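# Carry masking tape roll to next room's coffee table

## Task

Move the roll of masking tape onto the coffee table in the neighbouring room. The robot must not tip over or be left leaning, or the task counts as failed.

## Robot and tools

Robot: TidyBot++, a mobile base 0.54 m long, 0.50 m wide and 0.38 m tall on four driven casters. On top is a single seven-joint arm ending in a right five-finger hand. The shoulder sits 0.12 m ahead of the base centre and 0.68 m above the floor. Segments are 0.42 m (upper arm), 0.31 m (forearm) and 0.32 m (wrist to hand point). The arm begins folded with the hand pointing down, sticking out up to 0.15 m past the base front. Cameras: base_camera is fixed on the base, about 0.34 m up, looking forward and down. wrist_camera rides on the little-finger side of the wrist and looks toward the hand point. A loose object may occasionally get nudged by something else.

Frames: the base frame has its origin on the floor below the base centre, x forward, y left, z up, in metres. hand_pose and target use this frame. The odometry frame is the base frame as it stood at scene start. base_odometry gives x, y and heading in rad, left positive, from wheel counts only, so slip looks like travel and it drifts over many moves. base_tilt is in degrees, positive for leaning forward or right.

move: one action plus optional cameras and blocking.
- base: a single object that may hold translate_m (forward positive, -2 to 2 m), strafe_m (left positive, -2 to 2 m) and rotate_rad (counter-clockwise from above positive, -6.3 to 6.3 rad). These are offsets measured from where the base is when the command begins, along its axes at that moment, not destinations.
- joints: an object of absolute angle targets in rad, keyed by name. joint_1_rad: any angle, turns the whole arm about vertical, positive is clockwise from above, so it runs opposite to heading. joint_2_rad: shoulder, -2.249 to 2.249, 0 means upper arm vertical. joint_3_rad: any angle. joint_4_rad: elbow, -2.579 to 2.579. joint_5_rad: any angle. joint_6_rad: wrist bend, -2.099 to 2.099. joint_7_rad: any angle, rolls the hand. Unlimited joints go the short way round, so turn far in steps under half a turn. Hand keys are absolute settings from -1 to 1. hand_little, hand_ring, hand_middle and hand_index: +1 straight, -1 curled. hand_thumb_bend: +1 straight, -1 fully bent. hand_thumb_turn: +1 beside the palm, -1 in front of the palm, opposite the fingers. hand_force_limit: -1 to 1, mapping to roughly 0 to 10 N at the fingertip (15 N for the thumb), where closing halts. hand_speed: -0.96 to 1.
- target: one list of seven numbers [x, y, z, qw, qx, qy, qz]. It is an absolute pose of the hand point in the base frame, position in metres then a quaternion. With target, joints may contain only the hand keys.
- speeds: top speeds for this action only: translate_m and strafe_m from 0.05 to 0.5 m/s, rotate_rad from 0.1 to 1.57 rad/s. When translating and strafing together, give a speed under only one of them.
- min_time_s: 0.1 to 8 s, the shortest time each arm motion may take.
- cameras: list drawn from base_camera, wrist_camera, all.
- blocking: true waits until everything is at rest; false returns within about 0.5 s while motion continues.
A move without an action just reports state and images. No action runs longer than 15 s, and base moves time out after 14 s.

wait(seconds 0 to 10, cameras) lets time pass and returns early once running moves settle. stop(cameras) brakes every running motion. zoom_image(camera, region [x0, y0, x1, y1] in pixels, at most 504 by 504) enlarges part of the newest image. show_instructions shows the reference pages. finished_scene(scene) closes the current scene, cannot be undone, and the goal must hold with the robot left alone.

Results: the move line reads done or the most serious status. base_status, joint_status and hand_status each report done, moving, off_target, stopped, not_followed, contact_stop, time_out, torque_fault or limit_stop_at_motor_heat. hand_pose is the measured hand point; hand_target is where the joint targets would put it. joint_positions includes the hand motors and both hand settings. hand_stopped_by has six words in the order little, ring, middle, index, thumb_bend, thumb_turn: moving, target, force, stalled or fault. The *_load_n fields give fingertip force in N, positive when pushed open; a lost grip shows as a load near 0. motor_effort is percent of maximum, with the action's peak in brackets. on_its_own lists things the robot did unprompted. The pictures line names the image order. Messages such as joint command not followed, pose unreachable, ARM HIT, MOTOR HOT and OVER-TEMPERATURE FAULT deserve attention. Note that a refused call, or an unplanned stop such as contact_stop, time_out or torque fault, cancels the rest of that reply's move, wait and finished_scene calls.

Grasping: with the thumb turned in front of the palm, the hand wraps objects about 0.035 to 0.065 m thick. The hand point lies 0.045 m in front of the palm; straight fingers extend 0.06 to 0.07 m past it along its +z. Close gently at hand_speed -0.94 or below; faster closing can overshoot the force limit several times over. To squeeze harder, raise hand_force_limit and send a more closed target. To open, send a more open target.

Positioning: after a target reaches done the hand is usually within 4 cm; fix it by adding (wanted minus hand_pose) to the previous target. To hold still while loaded, resend hand_target rather than hand_pose. A carried load makes the arm sag. A hand pointing down can rise to about 0.93 m only close to the base. Poses low and near the front of the base may drive the arm into the base, which nothing checks for.

Avoid: driving or turning while the arm is snagged above about 0.6 m, pushing hard on furniture, or swinging a stretched arm sideways, all of which risk tipping. Avoid collisions that cause torque faults (limits 104.5 N m for joints 1 to 4, 51.3 N m for joints 5 to 7). Avoid holding the arm stretched out for long, which overheats motors. Never drop a carried object from a height, release it while moving, or slam it.

Each tool is called after "Request:" as a command line: name --argument value for each argument, lists and objects as JSON in quotes; but a table of rows of numbers goes row by row, as --pt "numbers of a row", without its own name.

Reference images:

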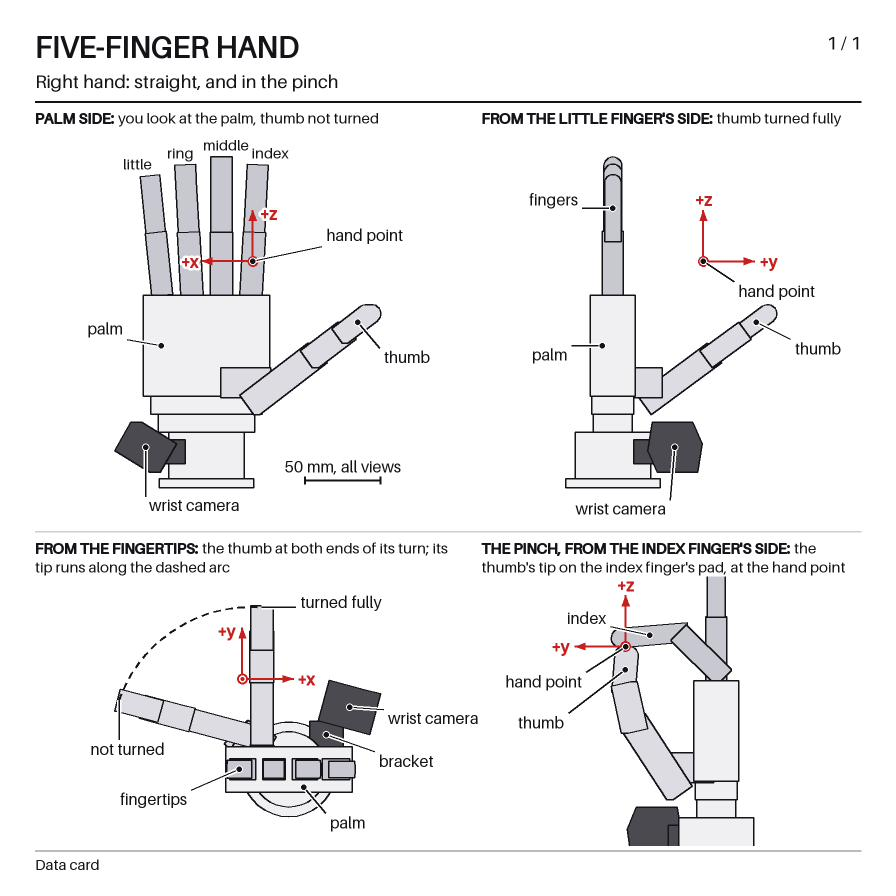

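## Session

Request:
move --cameras '["all"]'

Scene clock: 0.00 s.
base_odometry: x=+0.000 y=+0.000 heading=+0.000
base_tilt: forward=+0.2 right=+0.1
base_status: not commanded
joint_positions: joint_1_rad=+0.006 joint_2_rad=-0.327 joint_3_rad=+3.139 joint_4_rad=-2.557 joint_5_rad=-0.007 joint_6_rad=-0.917 joint_7_rad=+1.531 hand_little=+1.000 hand_ring=+1.000 hand_middle=+1.000 hand_index=+1.000 hand_thumb_turn=+1.000 hand_thumb_bend=+1.000 hand_force_limit=+0.000 hand_speed=-0.800
joint_status: not commanded
hand_stopped_by: target,target,target,target,target,target
little_load_n: 0.0
ring_load_n: 0.0
middle_load_n: 0.0
index_load_n: 0.0
thumb_bend_load_n: 0.0
thumb_turn_load_n: -0.5
motor_effort: joint_1_rad=+0 joint_2_rad=+1 joint_3_rad=-1 joint_4_rad=+10 joint_5_rad=+0 joint_6_rad=+1 joint_7_rad=+1
hand_pose: x=+0.2645 y=+0.0613 z=+0.5658 quat_wxyz=(-0.002, +0.024, +1.000, +0.002) (m; base frame)
hand_target: x=+0.2643 y=+0.0613 z=+0.5657 quat_wxyz=(-0.003, +0.024, +1.000, +0.002) (m; base frame)
hand_status: not commanded
pictures: base_camera, wrist_camera

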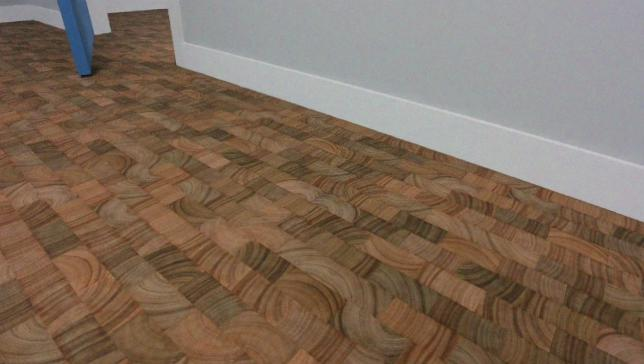

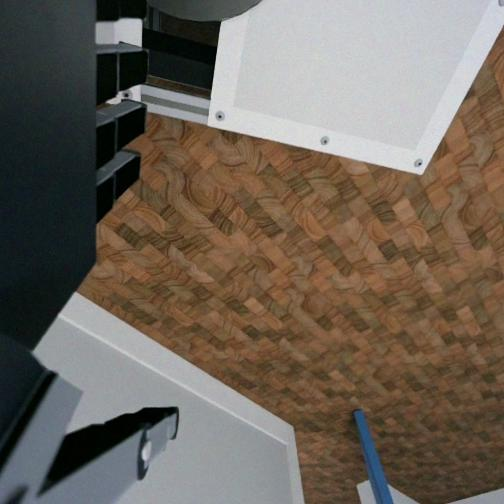

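Request:
move --joints '{"joint_1_rad": 0, "joint_2_rad": -1.2, "joint_3_rad": 3.142, "joint_4_rad": -2.03, "joint_5_rad": 0, "joint_6_rad": -0.203, "joint_7_rad": -1.832}' --cameras '["all"]'

Request:
move --base '{"rotate_rad": 1.2}' --cameras '["all"]'

Request:
move --base '{"rotate_rad": 1.2}' --cameras '["all"]'

Request:
move --base '{"rotate_rad": 1.2}' --cameras '["all"]'

Request:
move --base '{"rotate_rad": 1.2}' --cameras '["all"]'

Scene clock: 17.97 s.
move: done
base_odometry: x=+0.000 y=+0.000 heading=+0.000
base_tilt: forward=+0.2 right=+0.1
base_status: not commanded
joint_positions: joint_1_rad=+0.006 joint_2_rad=-1.191 joint_3_rad=+3.139 joint_4_rad=-2.042 joint_5_rad=-0.007 joint_6_rad=-0.281 joint_7_rad=+4.373 hand_little=+1.000 hand_ring=+1.000 hand_middle=+1.000 hand_index=+1.000 hand_thumb_turn=+1.000 hand_thumb_bend=+1.000 hand_force_limit=+0.000 hand_speed=-0.800
joint_status: all done
hand_stopped_by: target,target,target,target,target,target
little_load_n: 0.0
ring_load_n: 0.0
middle_load_n: 0.0
index_load_n: 0.0
thumb_bend_load_n: 0.0
thumb_turn_load_n: 0.0
motor_effort: joint_1_rad=+0(1) joint_2_rad=+15(18) joint_3_rad=-1(2) joint_4_rad=+12(16) joint_5_rad=+0(1) joint_6_rad=+7(9) joint_7_rad=+1(2)
hand_pose: x=+0.2767 y=-0.0439 z=+1.1375 quat_wxyz=(+0.143, -0.528, +0.092, -0.832) (m; base frame)
hand_target: x=+0.2586 y=-0.0490 z=+1.1725 quat_wxyz=(+0.113, -0.490, +0.065, -0.862) (m; base frame)
hand_status: not commanded
pictures: base_camera, wrist_camera
camera_calibration:
wrist_camera: T_world_to_cam=[[-0.0116817, -0.996488, -0.082915, 0.0475085], [-0.135315, 0.0837332, -0.987258, 1.16014], [0.990734, -0.000313157, -0.135818, -0.00230401], [0, 0, 0, 1]] pos_world=[0.159822, -0.0498012, 1.14898]

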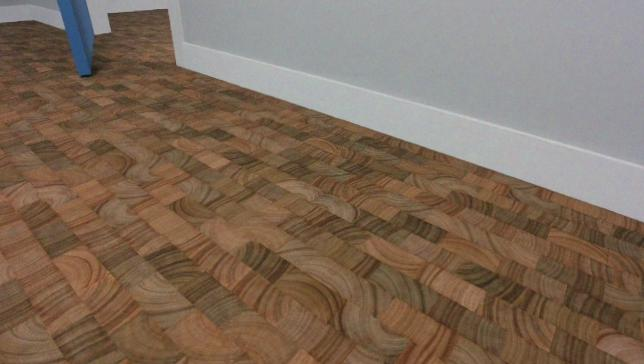

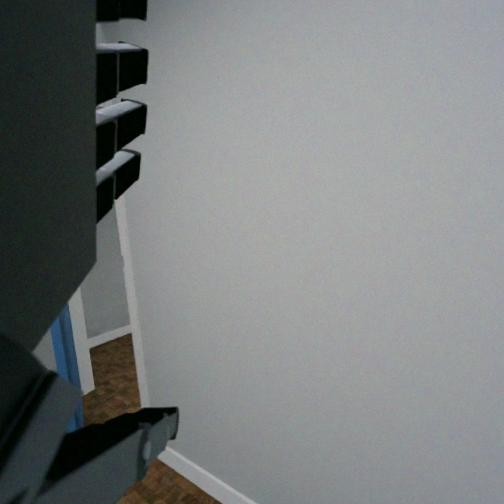

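Scene clock: 20.07 s.
move: done
base_odometry: x=+0.000 y=+0.000 heading=+1.200
base_tilt: forward=+0.2 right=+0.2
base_status: done
joint_positions: joint_1_rad=+0.006 joint_2_rad=-1.191 joint_3_rad=+3.139 joint_4_rad=-2.042 joint_5_rad=-0.007 joint_6_rad=-0.281 joint_7_rad=+4.376 hand_little=+1.000 hand_ring=+1.000 hand_middle=+1.000 hand_index=+1.000 hand_thumb_turn=+1.000 hand_thumb_bend=+1.000 hand_force_limit=+0.000 hand_speed=-0.800
joint_status: not commanded
hand_stopped_by: target,target,target,target,target,target
little_load_n: 0.0
ring_load_n: 0.0
middle_load_n: 0.0
index_load_n: 0.0
thumb_bend_load_n: 0.0
thumb_turn_load_n: 0.0
motor_effort: joint_1_rad=+0(1) joint_2_rad=+15(16) joint_3_rad=+0(1) joint_4_rad=+12(13) joint_5_rad=+0(1) joint_6_rad=+7(9) joint_7_rad=+0(1)
hand_pose: x=+0.2766 y=-0.0440 z=+1.1377 quat_wxyz=(+0.142, -0.528, +0.091, -0.832) (m; base frame)
hand_target: x=+0.2586 y=-0.0490 z=+1.1725 quat_wxyz=(+0.113, -0.490, +0.065, -0.862) (m; base frame)
hand_status: not commanded
pictures: base_camera, wrist_camera
camera_calibration:
wrist_camera: T_world_to_cam=[[-0.0127483, -0.996669, -0.0805565, 0.0449801], [-0.134922, 0.0815408, -0.987495, 1.16042], [0.990774, -0.0017201, -0.135512, -0.00260469], [0, 0, 0, 1]] pos_world=[0.159721, -0.0497961, 1.14918]

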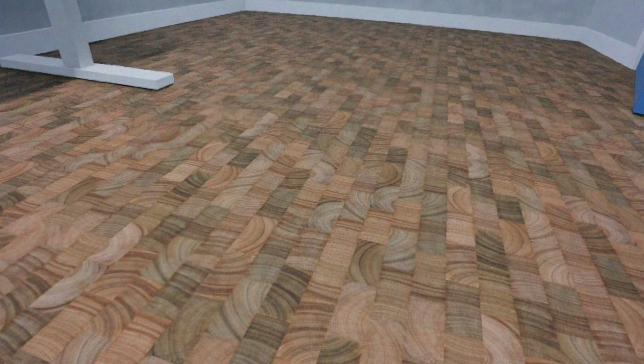

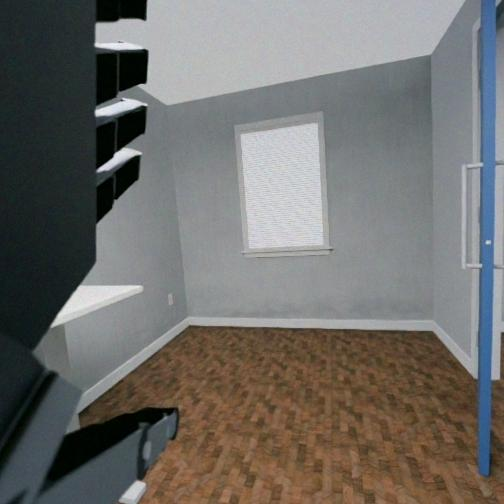

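Scene clock: 22.10 s.
move: done
base_odometry: x=+0.000 y=+0.000 heading=+2.399
base_tilt: forward=+0.2 right=+0.1
base_status: done
joint_positions: joint_1_rad=+0.006 joint_2_rad=-1.191 joint_3_rad=+3.139 joint_4_rad=-2.042 joint_5_rad=-0.007 joint_6_rad=-0.281 joint_7_rad=+4.376 hand_little=+1.000 hand_ring=+1.000 hand_middle=+1.000 hand_index=+1.000 hand_thumb_turn=+1.000 hand_thumb_bend=+1.000 hand_force_limit=+0.000 hand_speed=-0.800
joint_status: not commanded
hand_stopped_by: target,target,target,target,target,target
little_load_n: 0.0
ring_load_n: 0.0
middle_load_n: 0.0
index_load_n: 0.0
thumb_bend_load_n: 0.0
thumb_turn_load_n: 0.0
motor_effort: joint_1_rad=-1(1) joint_2_rad=+16(16) joint_3_rad=-1(1) joint_4_rad=+12(13) joint_5_rad=+0(1) joint_6_rad=+8(9) joint_7_rad=+0(1)
hand_pose: x=+0.2766 y=-0.0440 z=+1.1377 quat_wxyz=(+0.142, -0.528, +0.091, -0.832) (m; base frame)
hand_target: x=+0.2586 y=-0.0490 z=+1.1725 quat_wxyz=(+0.113, -0.490, +0.065, -0.862) (m; base frame)
hand_status: not commanded
pictures: base_camera, wrist_camera
camera_calibration:
wrist_camera: T_world_to_cam=[[-0.0127352, -0.996677, -0.080458, 0.0448646], [-0.134923, 0.0814415, -0.987504, 1.16043], [0.990774, -0.00172042, -0.135511, -0.00260531], [0, 0, 0, 1]] pos_world=[0.159721, -0.0497959, 1.14918]

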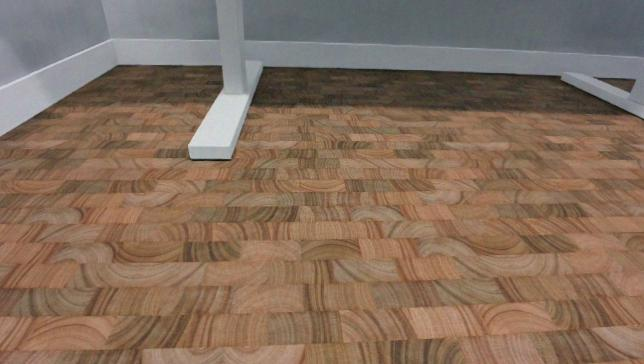

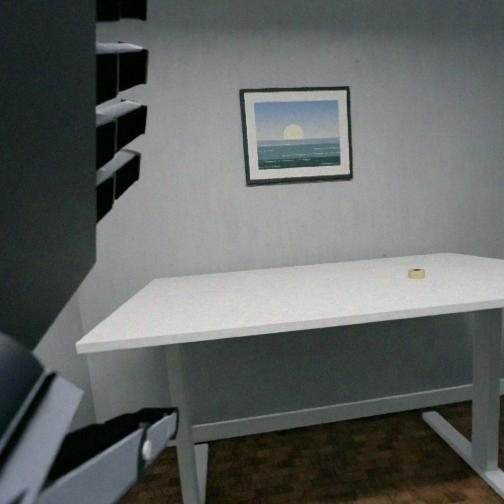

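Scene clock: 24.13 s.
move: done
base_odometry: x=+0.000 y=+0.000 heading=-2.684
base_tilt: forward=+0.2 right=+0.1
base_status: done
joint_positions: joint_1_rad=+0.006 joint_2_rad=-1.191 joint_3_rad=+3.139 joint_4_rad=-2.042 joint_5_rad=-0.007 joint_6_rad=-0.281 joint_7_rad=+4.376 hand_little=+1.000 hand_ring=+1.000 hand_middle=+1.000 hand_index=+1.000 hand_thumb_turn=+1.000 hand_thumb_bend=+1.000 hand_force_limit=+0.000 hand_speed=-0.800
joint_status: not commanded
hand_stopped_by: target,target,target,target,target,target
little_load_n: 0.0
ring_load_n: 0.0
middle_load_n: 0.0
index_load_n: 0.0
thumb_bend_load_n: 0.0
thumb_turn_load_n: 0.0
motor_effort: joint_1_rad=+0(1) joint_2_rad=+15(16) joint_3_rad=-1(1) joint_4_rad=+12(13) joint_5_rad=+0(1) joint_6_rad=+7(9) joint_7_rad=+1(1)
hand_pose: x=+0.2766 y=-0.0440 z=+1.1377 quat_wxyz=(+0.142, -0.528, +0.091, -0.832) (m; base frame)
hand_target: x=+0.2586 y=-0.0490 z=+1.1725 quat_wxyz=(+0.113, -0.490, +0.065, -0.862) (m; base frame)
hand_status: not commanded
pictures: base_camera, wrist_camera
camera_calibration:
wrist_camera: T_world_to_cam=[[-0.0127352, -0.996677, -0.080458, 0.0448646], [-0.134923, 0.0814415, -0.987504, 1.16043], [0.990774, -0.00172042, -0.135511, -0.00260531], [0, 0, 0, 1]] pos_world=[0.159721, -0.0497959, 1.14918]

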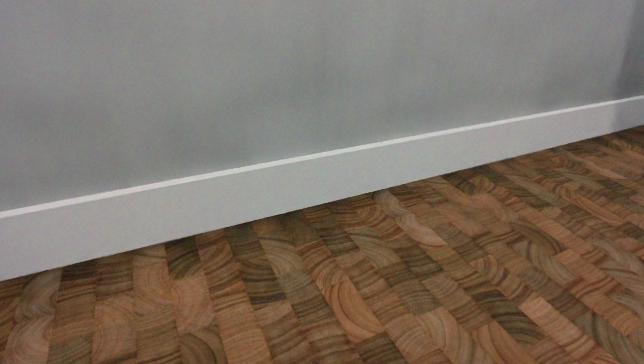

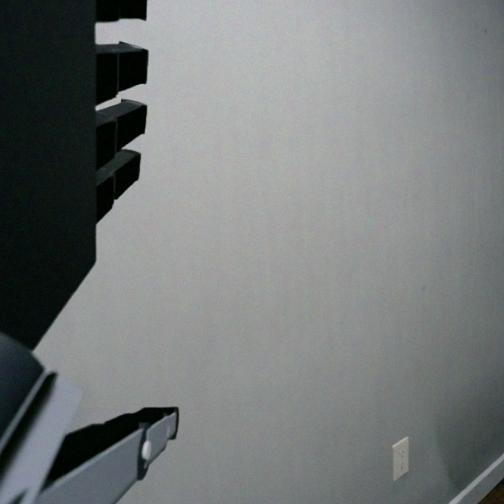

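Scene clock: 26.17 s.
move: done
base_odometry: x=+0.000 y=+0.000 heading=-1.484
base_tilt: forward=+0.2 right=+0.2
base_status: done
joint_positions: joint_1_rad=+0.006 joint_2_rad=-1.191 joint_3_rad=+3.139 joint_4_rad=-2.042 joint_5_rad=-0.007 joint_6_rad=-0.281 joint_7_rad=+4.376 hand_little=+1.000 hand_ring=+1.000 hand_middle=+1.000 hand_index=+1.000 hand_thumb_turn=+1.000 hand_thumb_bend=+1.000 hand_force_limit=+0.000 hand_speed=-0.800
joint_status: not commanded
hand_stopped_by: target,target,target,target,target,target
little_load_n: 0.0
ring_load_n: 0.0
middle_load_n: 0.0
index_load_n: 0.0
thumb_bend_load_n: 0.0
thumb_turn_load_n: 0.0
motor_effort: joint_1_rad=-1(1) joint_2_rad=+15(16) joint_3_rad=-1(1) joint_4_rad=+12(13) joint_5_rad=+0(1) joint_6_rad=+9(9) joint_7_rad=+0(1)
hand_pose: x=+0.2766 y=-0.0440 z=+1.1377 quat_wxyz=(+0.142, -0.528, +0.091, -0.832) (m; base frame)
hand_target: x=+0.2586 y=-0.0490 z=+1.1725 quat_wxyz=(+0.113, -0.490, +0.065, -0.862) (m; base frame)
hand_status: not commanded
pictures: base_camera, wrist_camera
camera_calibration:
wrist_camera: T_world_to_cam=[[-0.0127272, -0.996677, -0.0804596, 0.0448652], [-0.134825, 0.0814418, -0.987517, 1.16043], [0.990788, -0.00172037, -0.135413, -0.00272011], [0, 0, 0, 1]] pos_world=[0.15972, -0.0497959, 1.14918]

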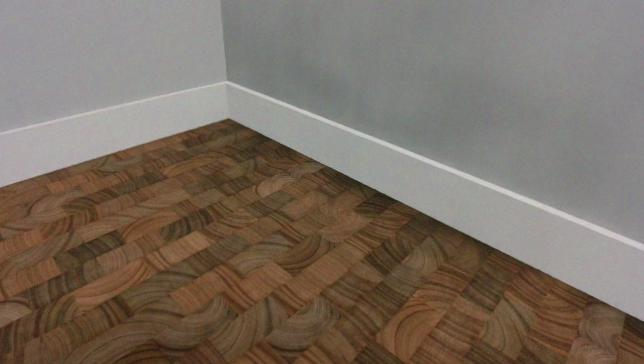

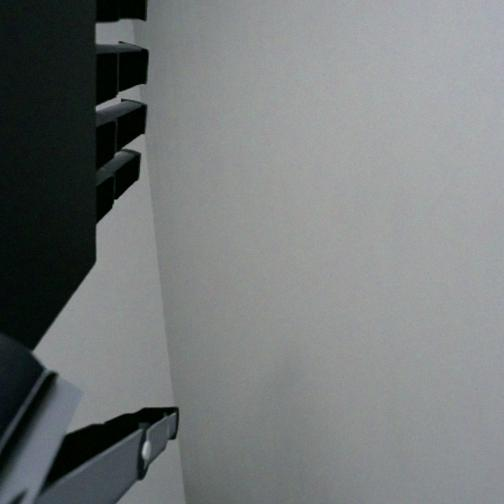

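Request:
move --base '{"rotate_rad": -2.38}'

Request:
move --base '{"translate_m": 0.25, "strafe_m": -0.66}' --joints '{"joint_6_rad": -0.5}' --cameras '["all"]'

Scene clock: 160.27 s.
move: done
base_odometry: x=+0.000 y=+0.000 heading=+2.419
base_tilt: forward=+0.2 right=+0.1
base_status: done
joint_positions: joint_1_rad=+0.006 joint_2_rad=-1.191 joint_3_rad=+3.139 joint_4_rad=-2.042 joint_5_rad=-0.007 joint_6_rad=-0.281 joint_7_rad=+4.376 hand_little=+1.000 hand_ring=+1.000 hand_middle=+1.000 hand_index=+1.000 hand_thumb_turn=+1.000 hand_thumb_bend=+1.000 hand_force_limit=+0.000 hand_speed=-0.800
joint_status: not commanded
hand_stopped_by: target,target,target,target,target,target
little_load_n: 0.0
ring_load_n: 0.0
middle_load_n: 0.0
index_load_n: 0.0
thumb_bend_load_n: 0.0
thumb_turn_load_n: 0.0
motor_effort: joint_1_rad=+0(1) joint_2_rad=+16(16) joint_3_rad=-1(1) joint_4_rad=+12(13) joint_5_rad=+0(1) joint_6_rad=+8(9) joint_7_rad=+1(1)
hand_pose: x=+0.2766 y=-0.0440 z=+1.1378 quat_wxyz=(+0.142, -0.528, +0.091, -0.832) (m; base frame)
hand_target: x=+0.2586 y=-0.0490 z=+1.1725 quat_wxyz=(+0.113, -0.490, +0.065, -0.862) (m; base frame)
hand_status: not commanded
pictures: none

Scene clock: 162.97 s.
move: done
base_odometry: x=+0.249 y=+0.661 heading=+2.419
base_tilt: forward=+0.2 right=+0.1
base_status: done
joint_positions: joint_1_rad=+0.005 joint_2_rad=-1.192 joint_3_rad=+3.140 joint_4_rad=-2.036 joint_5_rad=-0.007 joint_6_rad=-0.490 joint_7_rad=+4.376 hand_little=+1.000 hand_ring=+1.000 hand_middle=+1.000 hand_index=+1.000 hand_thumb_turn=+1.000 hand_thumb_bend=+1.000 hand_force_limit=+0.000 hand_speed=-0.800
joint_status: all done
hand_stopped_by: target,target,target,target,target,target
little_load_n: 0.0
ring_load_n: 0.0
middle_load_n: 0.0
index_load_n: 0.0
thumb_bend_load_n: 0.0
thumb_turn_load_n: 0.0
motor_effort: joint_1_rad=+0(2) joint_2_rad=+15(17) joint_3_rad=-1(2) joint_4_rad=+13(14) joint_5_rad=+0(1) joint_6_rad=+8(10) joint_7_rad=+1(1)
hand_pose: x=+0.2878 y=-0.0441 z=+1.0740 quat_wxyz=(+0.132, -0.610, +0.105, -0.774) (m; base frame)
hand_target: x=+0.2824 y=-0.0490 z=+1.0792 quat_wxyz=(+0.103, -0.612, +0.081, -0.780) (m; base frame)
hand_status: not commanded
pictures: base_camera, wrist_camera
camera_calibration:
wrist_camera: T_world_to_cam=[[-0.0279581, -0.996629, -0.0771273, 0.0406019], [-0.331401, 0.0820351, -0.939917, 1.10451], [0.943076, -0.0007183, -0.332577, 0.203194], [0, 0, 0, 1]] pos_world=[0.175543, -0.0499975, 1.10886]

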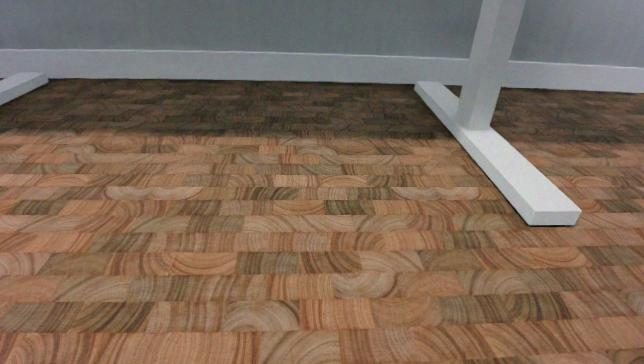

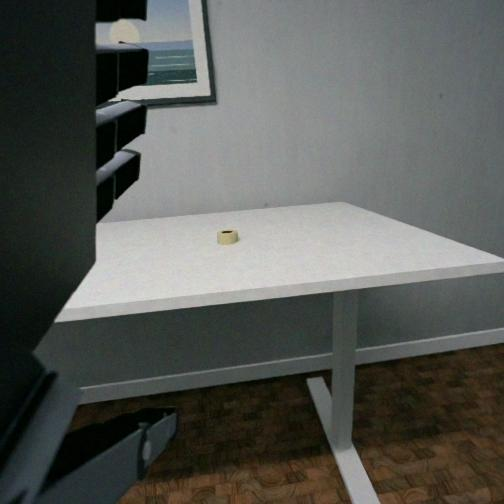

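Request:
zoom_image --camera "wrist_camera" --region '[180, 200, 280, 280]'

Scaled by 5.040.

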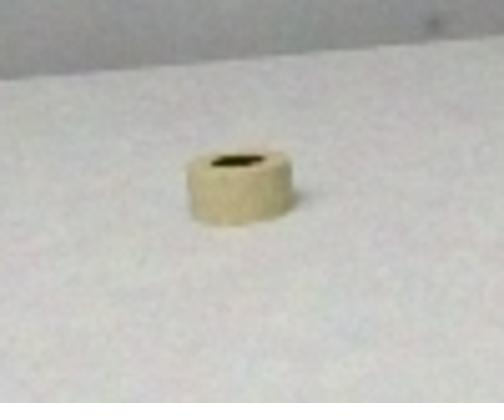

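Request:
move --joints '{"joint_1_rad": 0, "joint_2_rad": 0.1, "joint_3_rad": 3.142, "joint_4_rad": -0.95, "joint_5_rad": 0, "joint_6_rad": -1.2, "joint_7_rad": 3.14, "hand_thumb_turn": -1}' --min_time_s 3 --cameras '["all"]'

Scene clock: 254.33 s.
move: done
base_odometry: x=+0.249 y=+0.661 heading=+2.419
base_tilt: forward=+0.3 right=+0.2
base_status: not commanded
joint_positions: joint_1_rad=+0.005 joint_2_rad=+0.093 joint_3_rad=+3.140 joint_4_rad=-0.970 joint_5_rad=-0.007 joint_6_rad=-1.138 joint_7_rad=+3.215 hand_little=+1.000 hand_ring=+1.000 hand_middle=+1.000 hand_index=+1.000 hand_thumb_turn=-1.000 hand_thumb_bend=+1.000 hand_force_limit=+0.000 hand_speed=-0.800
joint_status: all done
hand_stopped_by: target,target,target,target,target,target
little_load_n: 0.0
ring_load_n: 0.0
middle_load_n: 0.0
index_load_n: 0.0
thumb_bend_load_n: 0.0
thumb_turn_load_n: 0.5
motor_effort: joint_1_rad=+0(1) joint_2_rad=-15(18) joint_3_rad=-1(2) joint_4_rad=+13(15) joint_5_rad=+0(2) joint_6_rad=+7(9) joint_7_rad=+0(2)
hand_pose: x=+0.6562 y=+0.0279 z=+1.0140 quat_wxyz=(+0.311, -0.652, +0.608, -0.330) (m; base frame)
hand_target: x=+0.6465 y=+0.0321 z=+1.0078 quat_wxyz=(+0.305, -0.637, +0.639, -0.305) (m; base frame)
hand_status: not commanded
pictures: base_camera, wrist_camera
camera_calibration:
wrist_camera: T_world_to_cam=[[-0.589567, -0.33277, -0.735985, 1.13608], [-0.591961, 0.797948, 0.113409, 0.247182], [0.549538, 0.502537, -0.667431, 0.419493], [0, 0, 0, 1]] pos_world=[0.58559, -0.0299949, 1.08809]

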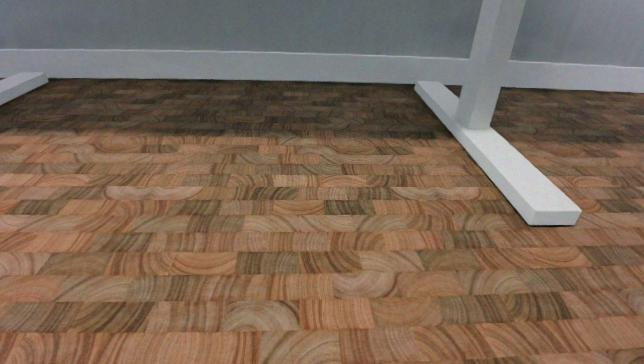

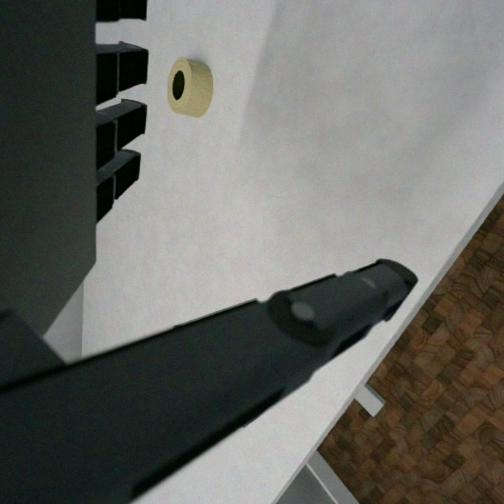

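Request:
move --base '{"translate_m": 0.166}' --speeds '{"translate_m": 0.2}' --joints '{"joint_2_rad": 0.364, "joint_4_rad": -0.68, "joint_6_rad": -1.26, "joint_7_rad": 3.06}' --min_time_s 2 --cameras '["wrist_camera"]'

Scene clock: 270.53 s.
move: done
base_odometry: x=+0.124 y=+0.771 heading=+2.419
base_tilt: forward=+0.2 right=+0.1
base_status: done
joint_positions: joint_1_rad=+0.005 joint_2_rad=+0.345 joint_3_rad=+3.140 joint_4_rad=-0.697 joint_5_rad=-0.007 joint_6_rad=-1.198 joint_7_rad=+3.136 hand_little=+1.000 hand_ring=+1.000 hand_middle=+1.000 hand_index=+1.000 hand_thumb_turn=-1.000 hand_thumb_bend=+1.000 hand_force_limit=+0.000 hand_speed=-0.800
joint_status: all done
hand_stopped_by: target,target,target,target,target,target
little_load_n: 0.0
ring_load_n: 0.0
middle_load_n: 0.0
index_load_n: 0.0
thumb_bend_load_n: 0.0
thumb_turn_load_n: 0.0
motor_effort: joint_1_rad=-1(1) joint_2_rad=-22(24) joint_3_rad=-2(2) joint_4_rad=+14(15) joint_5_rad=-1(1) joint_6_rad=+7(8) joint_7_rad=+1(2)
hand_pose: x=+0.7481 y=+0.0323 z=+0.9897 quat_wxyz=(+0.311, -0.634, +0.639, -0.305) (m; base frame)
hand_target: x=+0.7414 y=+0.0368 z=+0.9748 quat_wxyz=(+0.299, -0.619, +0.672, -0.276) (m; base frame)
hand_status: not commanded
pictures: wrist_camera
camera_calibration:
wrist_camera: T_world_to_cam=[[-0.632853, -0.256712, -0.730477, 1.19835], [-0.547384, 0.815582, 0.187609, 0.193424], [0.547602, 0.51858, -0.656663, 0.340897], [0, 0, 0, 1]] pos_world=[0.677579, -0.0269051, 1.06293]

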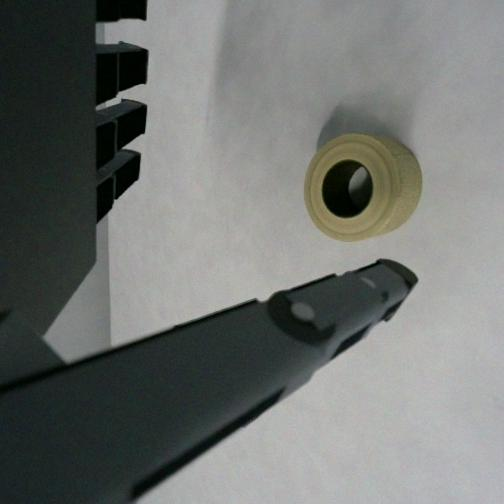

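Request:
move --base '{"strafe_m": -0.008}' --joints '{"joint_2_rad": 0.321, "joint_4_rad": -0.921, "joint_6_rad": -1.087, "joint_7_rad": 3.065}' --min_time_s 2 --cameras '["wrist_camera"]'

Scene clock: 299.93 s.
move: done
base_odometry: x=+0.130 y=+0.777 heading=+2.419
base_tilt: forward=+0.2 right=+0.2
base_status: done
joint_positions: joint_1_rad=+0.004 joint_2_rad=+0.331 joint_3_rad=+3.140 joint_4_rad=-0.899 joint_5_rad=-0.007 joint_6_rad=-1.157 joint_7_rad=+3.135 hand_little=+1.000 hand_ring=+1.000 hand_middle=+1.000 hand_index=+1.000 hand_thumb_turn=-1.000 hand_thumb_bend=+1.000 hand_force_limit=+0.000 hand_speed=-0.800
joint_status: all done
hand_stopped_by: target,target,target,target,target,target
little_load_n: 0.0
ring_load_n: -0.5
middle_load_n: 0.0
index_load_n: 0.0
thumb_bend_load_n: 0.0
thumb_turn_load_n: 0.0
motor_effort: joint_1_rad=+0(4) joint_2_rad=-22(24) joint_3_rad=-2(3) joint_4_rad=+14(15) joint_5_rad=+0(1) joint_6_rad=+6(8) joint_7_rad=+1(2)
hand_pose: x=+0.7289 y=+0.0330 z=+0.9095 quat_wxyz=(+0.264, -0.654, +0.660, -0.258) (m; base frame)
hand_target: x=+0.7435 y=+0.0365 z=+0.9193 quat_wxyz=(+0.290, -0.624, +0.674, -0.269) (m; base frame)
hand_status: not commanded
pictures: wrist_camera
camera_calibration:
wrist_camera: T_world_to_cam=[[-0.732725, -0.256837, -0.630197, 1.1094], [-0.514547, 0.815145, 0.266046, 0.102159], [0.445372, 0.519204, -0.729432, 0.439069], [0, 0, 0, 1]] pos_world=[0.669905, -0.0263044, 0.992236]

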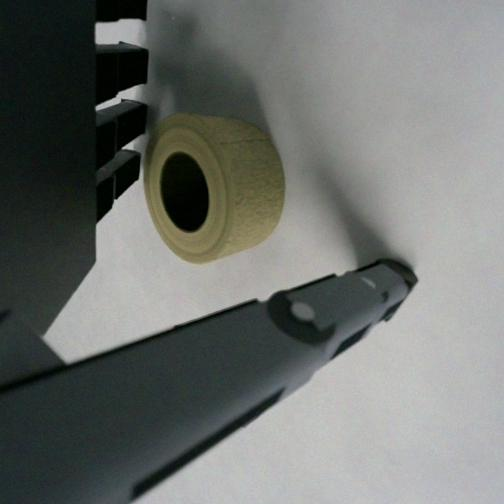

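Request:
zoom_image --camera "wrist_camera" --region '[130, 90, 450, 330]'

Scaled by 1.575.

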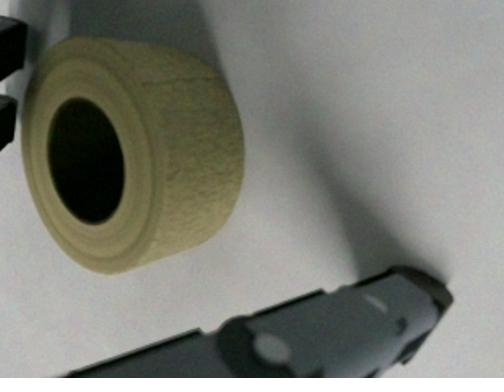

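Request:
move --joints '{"joint_2_rad": 0.278, "joint_4_rad": -1.046, "joint_6_rad": -0.89, "joint_7_rad": 3.065}' --min_time_s 2 --cameras '["wrist_camera"]'

Scene clock: 342.50 s.
move: done
base_odometry: x=+0.130 y=+0.777 heading=+2.419
base_tilt: forward=+0.2 right=+0.1
base_status: not commanded
joint_positions: joint_1_rad=+0.004 joint_2_rad=+0.283 joint_3_rad=+3.140 joint_4_rad=-1.022 joint_5_rad=-0.007 joint_6_rad=-0.967 joint_7_rad=+3.135 hand_little=+1.000 hand_ring=+1.000 hand_middle=+1.000 hand_index=+1.000 hand_thumb_turn=-1.000 hand_thumb_bend=+1.000 hand_force_limit=+0.000 hand_speed=-0.800
joint_status: all done
hand_stopped_by: target,target,target,target,target,target
little_load_n: 0.0
ring_load_n: -0.5
middle_load_n: 0.0
index_load_n: 0.0
thumb_bend_load_n: 0.0
thumb_turn_load_n: 0.0
motor_effort: joint_1_rad=+0(1) joint_2_rad=-21(23) joint_3_rad=-2(2) joint_4_rad=+14(15) joint_5_rad=+0(1) joint_6_rad=+6(8) joint_7_rad=+1(2)
hand_pose: x=+0.7472 y=+0.0329 z=+0.9151 quat_wxyz=(+0.301, -0.638, +0.645, -0.295) (m; base frame)
hand_target: x=+0.7625 y=+0.0365 z=+0.9239 quat_wxyz=(+0.328, -0.608, +0.656, -0.304) (m; base frame)
hand_status: not commanded
pictures: wrist_camera
camera_calibration:
wrist_camera: T_world_to_cam=[[-0.656146, -0.255953, -0.709902, 1.14197], [-0.540591, 0.815795, 0.205523, 0.185064], [0.52653, 0.51862, -0.673646, 0.3234], [0, 0, 0, 1]] pos_world=[0.679063, -0.0264052, 0.990509]

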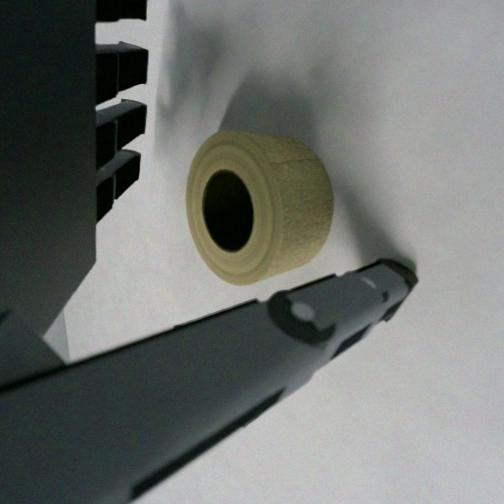

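Request:
move --base '{"strafe_m": -0.007}' --joints '{"joint_4_rad": -0.985}' --min_time_s 1 --cameras '["wrist_camera"]'

Scene clock: 373.03 s.
move: done
base_odometry: x=+0.134 y=+0.782 heading=+2.419
base_tilt: forward=+0.3 right=+0.1
base_status: done
joint_positions: joint_1_rad=+0.003 joint_2_rad=+0.283 joint_3_rad=+3.141 joint_4_rad=-1.003 joint_5_rad=-0.007 joint_6_rad=-0.965 joint_7_rad=+3.135 hand_little=+1.000 hand_ring=+1.000 hand_middle=+1.000 hand_index=+1.000 hand_thumb_turn=-1.000 hand_thumb_bend=+1.000 hand_force_limit=+0.000 hand_speed=-0.800
joint_status: all done
hand_stopped_by: target,target,target,target,target,target
little_load_n: 0.0
ring_load_n: 0.0
middle_load_n: -0.5
index_load_n: 0.0
thumb_bend_load_n: 0.0
thumb_turn_load_n: 0.0
motor_effort: joint_1_rad=+0(3) joint_2_rad=-22(23) joint_3_rad=-2(3) joint_4_rad=+14(15) joint_5_rad=+0(1) joint_6_rad=+7(8) joint_7_rad=+0(1)
hand_pose: x=+0.7510 y=+0.0330 z=+0.9255 quat_wxyz=(+0.308, -0.635, +0.641, -0.302) (m; base frame)
hand_target: x=+0.7714 y=+0.0365 z=+0.9564 quat_wxyz=(+0.348, -0.598, +0.646, -0.322) (m; base frame)
hand_status: not commanded
pictures: wrist_camera
camera_calibration:
wrist_camera: T_world_to_cam=[[-0.640472, -0.256182, -0.723993, 1.15311], [-0.545007, 0.815805, 0.193465, 0.199351], [0.541075, 0.518491, -0.662121, 0.306813], [0, 0, 0, 1]] pos_world=[0.681173, -0.0263053, 0.999424]

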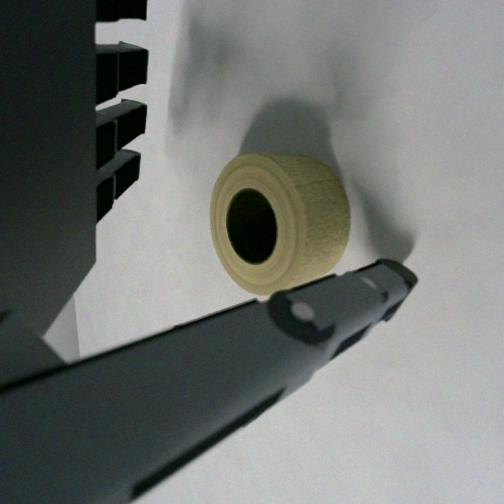

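Request:
move --joints '{"joint_4_rad": -1.037}' --min_time_s 1 --cameras '["wrist_camera"]'

Request:
move --joints '{"hand_index": 0.35, "hand_middle": 0.35}' --cameras '["wrist_camera"]'

Scene clock: 389.53 s.
move: done
base_odometry: x=+0.134 y=+0.782 heading=+2.419
base_tilt: forward=+0.2 right=+0.1
base_status: not commanded
joint_positions: joint_1_rad=+0.003 joint_2_rad=+0.283 joint_3_rad=+3.141 joint_4_rad=-1.019 joint_5_rad=-0.007 joint_6_rad=-0.965 joint_7_rad=+3.135 hand_little=+1.000 hand_ring=+1.000 hand_middle=+1.000 hand_index=+1.000 hand_thumb_turn=-1.000 hand_thumb_bend=+1.000 hand_force_limit=+0.000 hand_speed=-0.800
joint_status: all done
hand_stopped_by: target,target,target,target,target,target
little_load_n: 0.0
ring_load_n: 0.0
middle_load_n: -0.5
index_load_n: 0.0
thumb_bend_load_n: 0.0
thumb_turn_load_n: 0.0
motor_effort: joint_1_rad=+0(1) joint_2_rad=-22(23) joint_3_rad=-2(2) joint_4_rad=+14(16) joint_5_rad=+0(1) joint_6_rad=+7(8) joint_7_rad=+0(1)
hand_pose: x=+0.7482 y=+0.0330 z=+0.9170 quat_wxyz=(+0.303, -0.637, +0.644, -0.297) (m; base frame)
hand_target: x=+0.7639 y=+0.0365 z=+0.9287 quat_wxyz=(+0.331, -0.606, +0.655, -0.307) (m; base frame)
hand_status: not commanded
pictures: wrist_camera
camera_calibration:
wrist_camera: T_world_to_cam=[[-0.652364, -0.256128, -0.713316, 1.14436], [-0.541761, 0.815761, 0.202556, 0.18871], [0.530015, 0.518588, -0.670933, 0.318877], [0, 0, 0, 1]] pos_world=[0.679765, -0.0262052, 0.992012]

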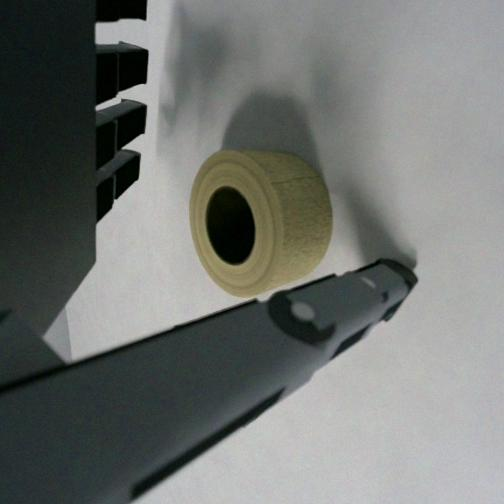

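Scene clock: 391.20 s.
move: done
base_odometry: x=+0.134 y=+0.782 heading=+2.419
base_tilt: forward=+0.2 right=+0.1
base_status: not commanded
joint_positions: joint_1_rad=+0.003 joint_2_rad=+0.282 joint_3_rad=+3.141 joint_4_rad=-1.019 joint_5_rad=-0.007 joint_6_rad=-0.946 joint_7_rad=+3.135 hand_little=+1.000 hand_ring=+1.000 hand_middle=+0.350 hand_index=+0.350 hand_thumb_turn=-1.000 hand_thumb_bend=+1.000 hand_force_limit=+0.000 hand_speed=-0.800
joint_status: all done
hand_stopped_by: target,target,target,target,target,target
little_load_n: 0.0
ring_load_n: 0.0
middle_load_n: 1.5
index_load_n: 0.0
thumb_bend_load_n: 0.0
thumb_turn_load_n: 0.0
motor_effort: joint_1_rad=-1(1) joint_2_rad=-21(23) joint_3_rad=-2(2) joint_4_rad=+14(15) joint_5_rad=+0(1) joint_6_rad=+5(8) joint_7_rad=+1(1)
hand_pose: x=+0.7529 y=+0.0330 z=+0.9213 quat_wxyz=(+0.309, -0.634, +0.641, -0.303) (m; base frame)
hand_target: x=+0.7639 y=+0.0365 z=+0.9287 quat_wxyz=(+0.331, -0.606, +0.655, -0.307) (m; base frame)
hand_status: not commanded
pictures: wrist_camera
camera_calibration:
wrist_camera: T_world_to_cam=[[-0.638451, -0.256054, -0.725822, 1.15146], [-0.545472, 0.81584, 0.192001, 0.202905], [0.542992, 0.518499, -0.660544, 0.300102], [0, 0, 0, 1]] pos_world=[0.682875, -0.0263053, 0.995025]

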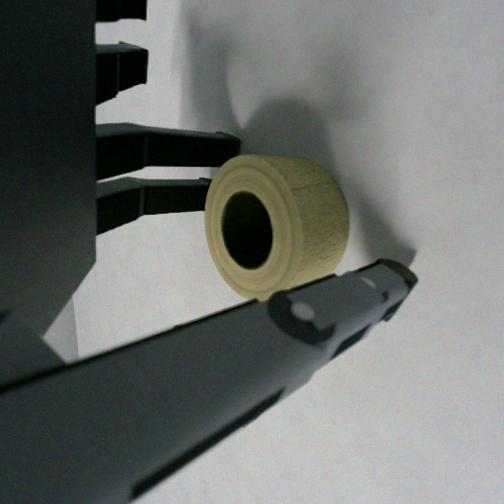

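Request:
move --joints '{"joint_4_rad": -0.978}' --min_time_s 1 --cameras '["wrist_camera"]'

Scene clock: 419.77 s.
move: done
base_odometry: x=+0.134 y=+0.782 heading=+2.419
base_tilt: forward=+0.3 right=+0.2
base_status: not commanded
joint_positions: joint_1_rad=+0.003 joint_2_rad=+0.282 joint_3_rad=+3.141 joint_4_rad=-0.996 joint_5_rad=-0.007 joint_6_rad=-0.946 joint_7_rad=+3.135 hand_little=+1.000 hand_ring=+1.000 hand_middle=+0.350 hand_index=+0.350 hand_thumb_turn=-1.000 hand_thumb_bend=+1.000 hand_force_limit=+0.000 hand_speed=-0.800
joint_status: all done
hand_stopped_by: target,target,target,target,target,target
little_load_n: 0.0
ring_load_n: -0.5
middle_load_n: 0.0
index_load_n: 0.0
thumb_bend_load_n: 0.0
thumb_turn_load_n: 0.0
motor_effort: joint_1_rad=+0(1) joint_2_rad=-22(23) joint_3_rad=-2(2) joint_4_rad=+14(16) joint_5_rad=+0(1) joint_6_rad=+7(8) joint_7_rad=+0(1)
hand_pose: x=+0.7565 y=+0.0329 z=+0.9332 quat_wxyz=(+0.316, -0.631, +0.637, -0.310) (m; base frame)
hand_target: x=+0.7723 y=+0.0365 z=+0.9602 quat_wxyz=(+0.350, -0.597, +0.645, -0.325) (m; base frame)
hand_status: not commanded
pictures: wrist_camera
camera_calibration:
wrist_camera: T_world_to_cam=[[-0.621652, -0.256127, -0.740235, 1.16314], [-0.549718, 0.815868, 0.179359, 0.217656], [0.557995, 0.518419, -0.647984, 0.282855], [0, 0, 0, 1]] pos_world=[0.684885, -0.0263054, 1.00524]

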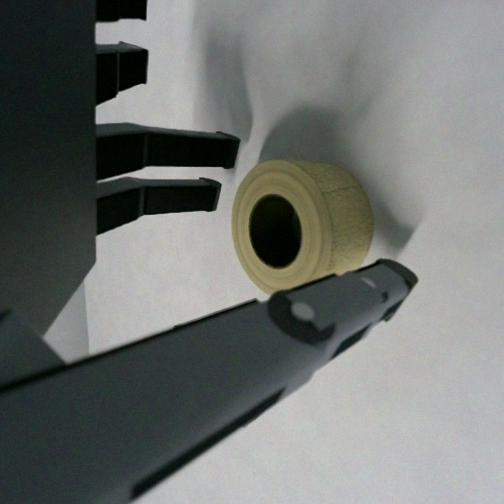

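Request:
zoom_image --camera "wrist_camera" --region '[150, 90, 450, 330]'

Scaled by 1.680.

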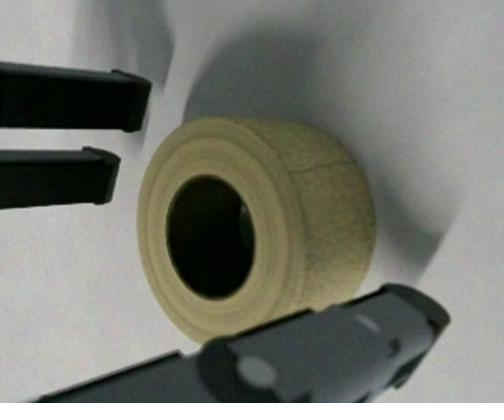

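Request:
move --joints '{"joint_4_rad": -1.03}' --min_time_s 1 --cameras '["wrist_camera"]'

Request:
move --joints '{"hand_index": -0.3, "hand_middle": -0.3, "hand_thumb_bend": 0.2, "hand_speed": -0.9, "hand_force_limit": -0.5}' --cameras '["wrist_camera"]'

Scene clock: 456.23 s.
move: done
base_odometry: x=+0.134 y=+0.782 heading=+2.419
base_tilt: forward=+0.3 right=+0.2
base_status: not commanded
joint_positions: joint_1_rad=+0.003 joint_2_rad=+0.282 joint_3_rad=+3.141 joint_4_rad=-1.012 joint_5_rad=-0.007 joint_6_rad=-0.946 joint_7_rad=+3.135 hand_little=+1.000 hand_ring=+1.000 hand_middle=+0.350 hand_index=+0.350 hand_thumb_turn=-1.000 hand_thumb_bend=+1.000 hand_force_limit=+0.000 hand_speed=-0.800
joint_status: all done
hand_stopped_by: target,target,target,target,target,target
little_load_n: 0.0
ring_load_n: 0.0
middle_load_n: 0.0
index_load_n: 0.0
thumb_bend_load_n: 0.0
thumb_turn_load_n: 0.0
motor_effort: joint_1_rad=+0(1) joint_2_rad=-22(23) joint_3_rad=-1(2) joint_4_rad=+15(15) joint_5_rad=+0(1) joint_6_rad=+7(8) joint_7_rad=+0(1)
hand_pose: x=+0.7540 y=+0.0330 z=+0.9249 quat_wxyz=(+0.311, -0.633, +0.640, -0.305) (m; base frame)
hand_target: x=+0.7650 y=+0.0365 z=+0.9324 quat_wxyz=(+0.333, -0.605, +0.654, -0.309) (m; base frame)
hand_status: not commanded
pictures: wrist_camera
camera_calibration:
wrist_camera: T_world_to_cam=[[-0.633341, -0.256112, -0.730264, 1.15504], [-0.546827, 0.815836, 0.188127, 0.207429], [0.547593, 0.518477, -0.656752, 0.294895], [0, 0, 0, 1]] pos_world=[0.683478, -0.0263053, 0.99813]

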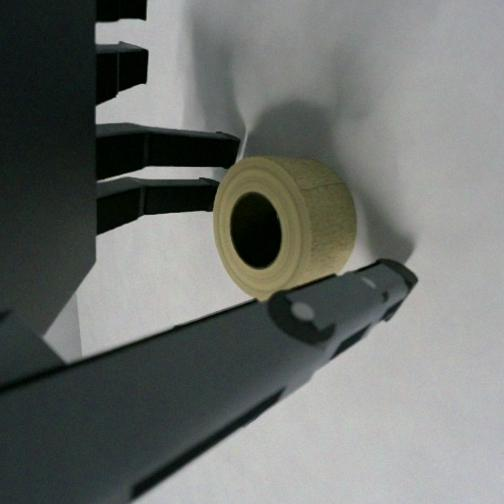

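Scene clock: 459.67 s.
move: off_target
base_odometry: x=+0.134 y=+0.782 heading=+2.419
base_tilt: forward=+0.3 right=+0.2
base_status: not commanded
joint_positions: joint_1_rad=+0.003 joint_2_rad=+0.282 joint_3_rad=+3.141 joint_4_rad=-1.012 joint_5_rad=-0.007 joint_6_rad=-0.946 joint_7_rad=+3.135 hand_little=+1.000 hand_ring=+1.000 hand_middle=+0.035 hand_index=+0.035 hand_thumb_turn=-1.000 hand_thumb_bend=+0.846 hand_force_limit=-0.500 hand_speed=-0.900
joint_status: hand_middle off_target (ended at +0.035, target -0.300); hand_index off_target (ended at +0.035, target -0.300); hand_thumb_bend off_target (ended at +0.846, target +0.200); the others done
hand_stopped_by: target,target,force,force,force,target
little_load_n: 0.0
ring_load_n: 0.0
middle_load_n: 3.0
index_load_n: 3.0
thumb_bend_load_n: 6.0
thumb_turn_load_n: 0.5
motor_effort: joint_1_rad=+0(1) joint_2_rad=-22(23) joint_3_rad=-1(2) joint_4_rad=+15(15) joint_5_rad=+0(1) joint_6_rad=+7(8) joint_7_rad=+1(1)
hand_pose: x=+0.7540 y=+0.0330 z=+0.9249 quat_wxyz=(+0.311, -0.633, +0.640, -0.305) (m; base frame)
hand_target: x=+0.7650 y=+0.0365 z=+0.9324 quat_wxyz=(+0.333, -0.605, +0.654, -0.309) (m; base frame)
hand_status: not commanded
pictures: wrist_camera
camera_calibration:
wrist_camera: T_world_to_cam=[[-0.633341, -0.256015, -0.730298, 1.15507], [-0.546791, 0.815845, 0.188193, 0.207339], [0.54763, 0.518511, -0.656695, 0.294813], [0, 0, 0, 1]] pos_world=[0.683478, -0.0263053, 0.99813]

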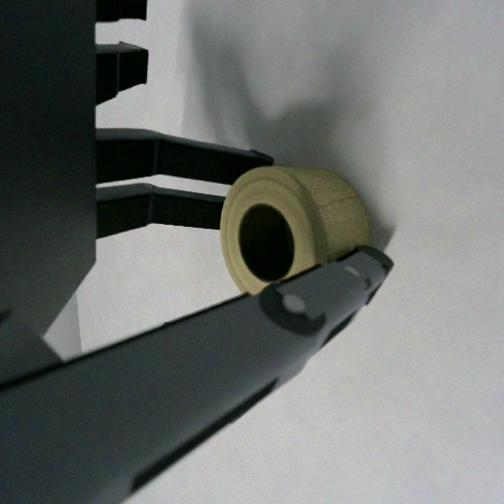

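Request:
move --joints '{"hand_index": -0.31, "hand_middle": -0.31, "hand_thumb_bend": 0.19, "hand_speed": -0.92, "hand_force_limit": 0.1}'

Request:
move --joints '{"joint_4_rad": -0.9}' --min_time_s 2 --cameras '["wrist_camera"]'

Scene clock: 466.03 s.
move: off_target
base_odometry: x=+0.134 y=+0.782 heading=+2.419
base_tilt: forward=+0.2 right=+0.1
base_status: not commanded
joint_positions: joint_1_rad=+0.003 joint_2_rad=+0.282 joint_3_rad=+3.141 joint_4_rad=-1.012 joint_5_rad=-0.007 joint_6_rad=-0.946 joint_7_rad=+3.135 hand_little=+1.000 hand_ring=+1.000 hand_middle=+0.016 hand_index=+0.015 hand_thumb_turn=-1.000 hand_thumb_bend=+0.845 hand_force_limit=+0.100 hand_speed=-0.920
joint_status: hand_middle off_target (ended at +0.016, target -0.310); hand_index off_target (ended at +0.015, target -0.310); hand_thumb_bend off_target (ended at +0.845, target +0.190); the others done
hand_stopped_by: target,target,force,force,force,target
little_load_n: 0.0
ring_load_n: -0.5
middle_load_n: 5.5
index_load_n: 6.0
thumb_bend_load_n: 11.0
thumb_turn_load_n: 0.5
motor_effort: joint_1_rad=+0(0) joint_2_rad=-21(22) joint_3_rad=-2(2) joint_4_rad=+14(15) joint_5_rad=+0(0) joint_6_rad=+6(7) joint_7_rad=+1(1)
hand_pose: x=+0.7540 y=+0.0330 z=+0.9250 quat_wxyz=(+0.311, -0.633, +0.640, -0.305) (m; base frame)
hand_target: x=+0.7650 y=+0.0365 z=+0.9324 quat_wxyz=(+0.333, -0.605, +0.654, -0.309) (m; base frame)
hand_status: not commanded
pictures: none

Scene clock: 468.33 s.
move: done
base_odometry: x=+0.134 y=+0.782 heading=+2.419
base_tilt: forward=+0.2 right=+0.1
base_status: not commanded
joint_positions: joint_1_rad=+0.003 joint_2_rad=+0.282 joint_3_rad=+3.141 joint_4_rad=-0.920 joint_5_rad=-0.007 joint_6_rad=-0.946 joint_7_rad=+3.135 hand_little=+1.000 hand_ring=+1.000 hand_middle=+0.016 hand_index=+0.015 hand_thumb_turn=-1.000 hand_thumb_bend=+0.845 hand_force_limit=+0.100 hand_speed=-0.920
joint_status: all done
hand_stopped_by: target,target,force,force,force,target
little_load_n: 0.0
ring_load_n: 0.0
middle_load_n: 6.0
index_load_n: 6.0
thumb_bend_load_n: 11.0
thumb_turn_load_n: 1.0
motor_effort: joint_1_rad=+0(1) joint_2_rad=-22(23) joint_3_rad=-2(2) joint_4_rad=+15(16) joint_5_rad=+0(1) joint_6_rad=+8(8) joint_7_rad=+0(1)
hand_pose: x=+0.7666 y=+0.0329 z=+0.9732 quat_wxyz=(+0.340, -0.619, +0.625, -0.334) (m; base frame)
hand_target: x=+0.7805 y=+0.0365 z=+1.0025 quat_wxyz=(+0.375, -0.584, +0.631, -0.348) (m; base frame)
hand_status: not commanded
pictures: wrist_camera
camera_calibration:
wrist_camera: T_world_to_cam=[[-0.563615, -0.256253, -0.785285, 1.19832], [-0.561728, 0.815914, 0.136915, 0.266504], [0.60564, 0.518284, -0.603806, 0.223687], [0, 0, 0, 1]] pos_world=[0.689618, -0.0263055, 1.03959]

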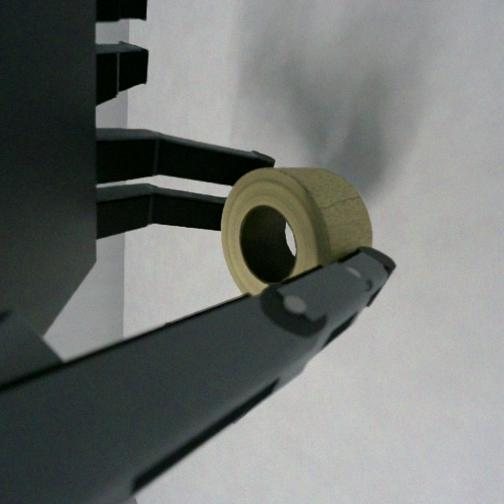

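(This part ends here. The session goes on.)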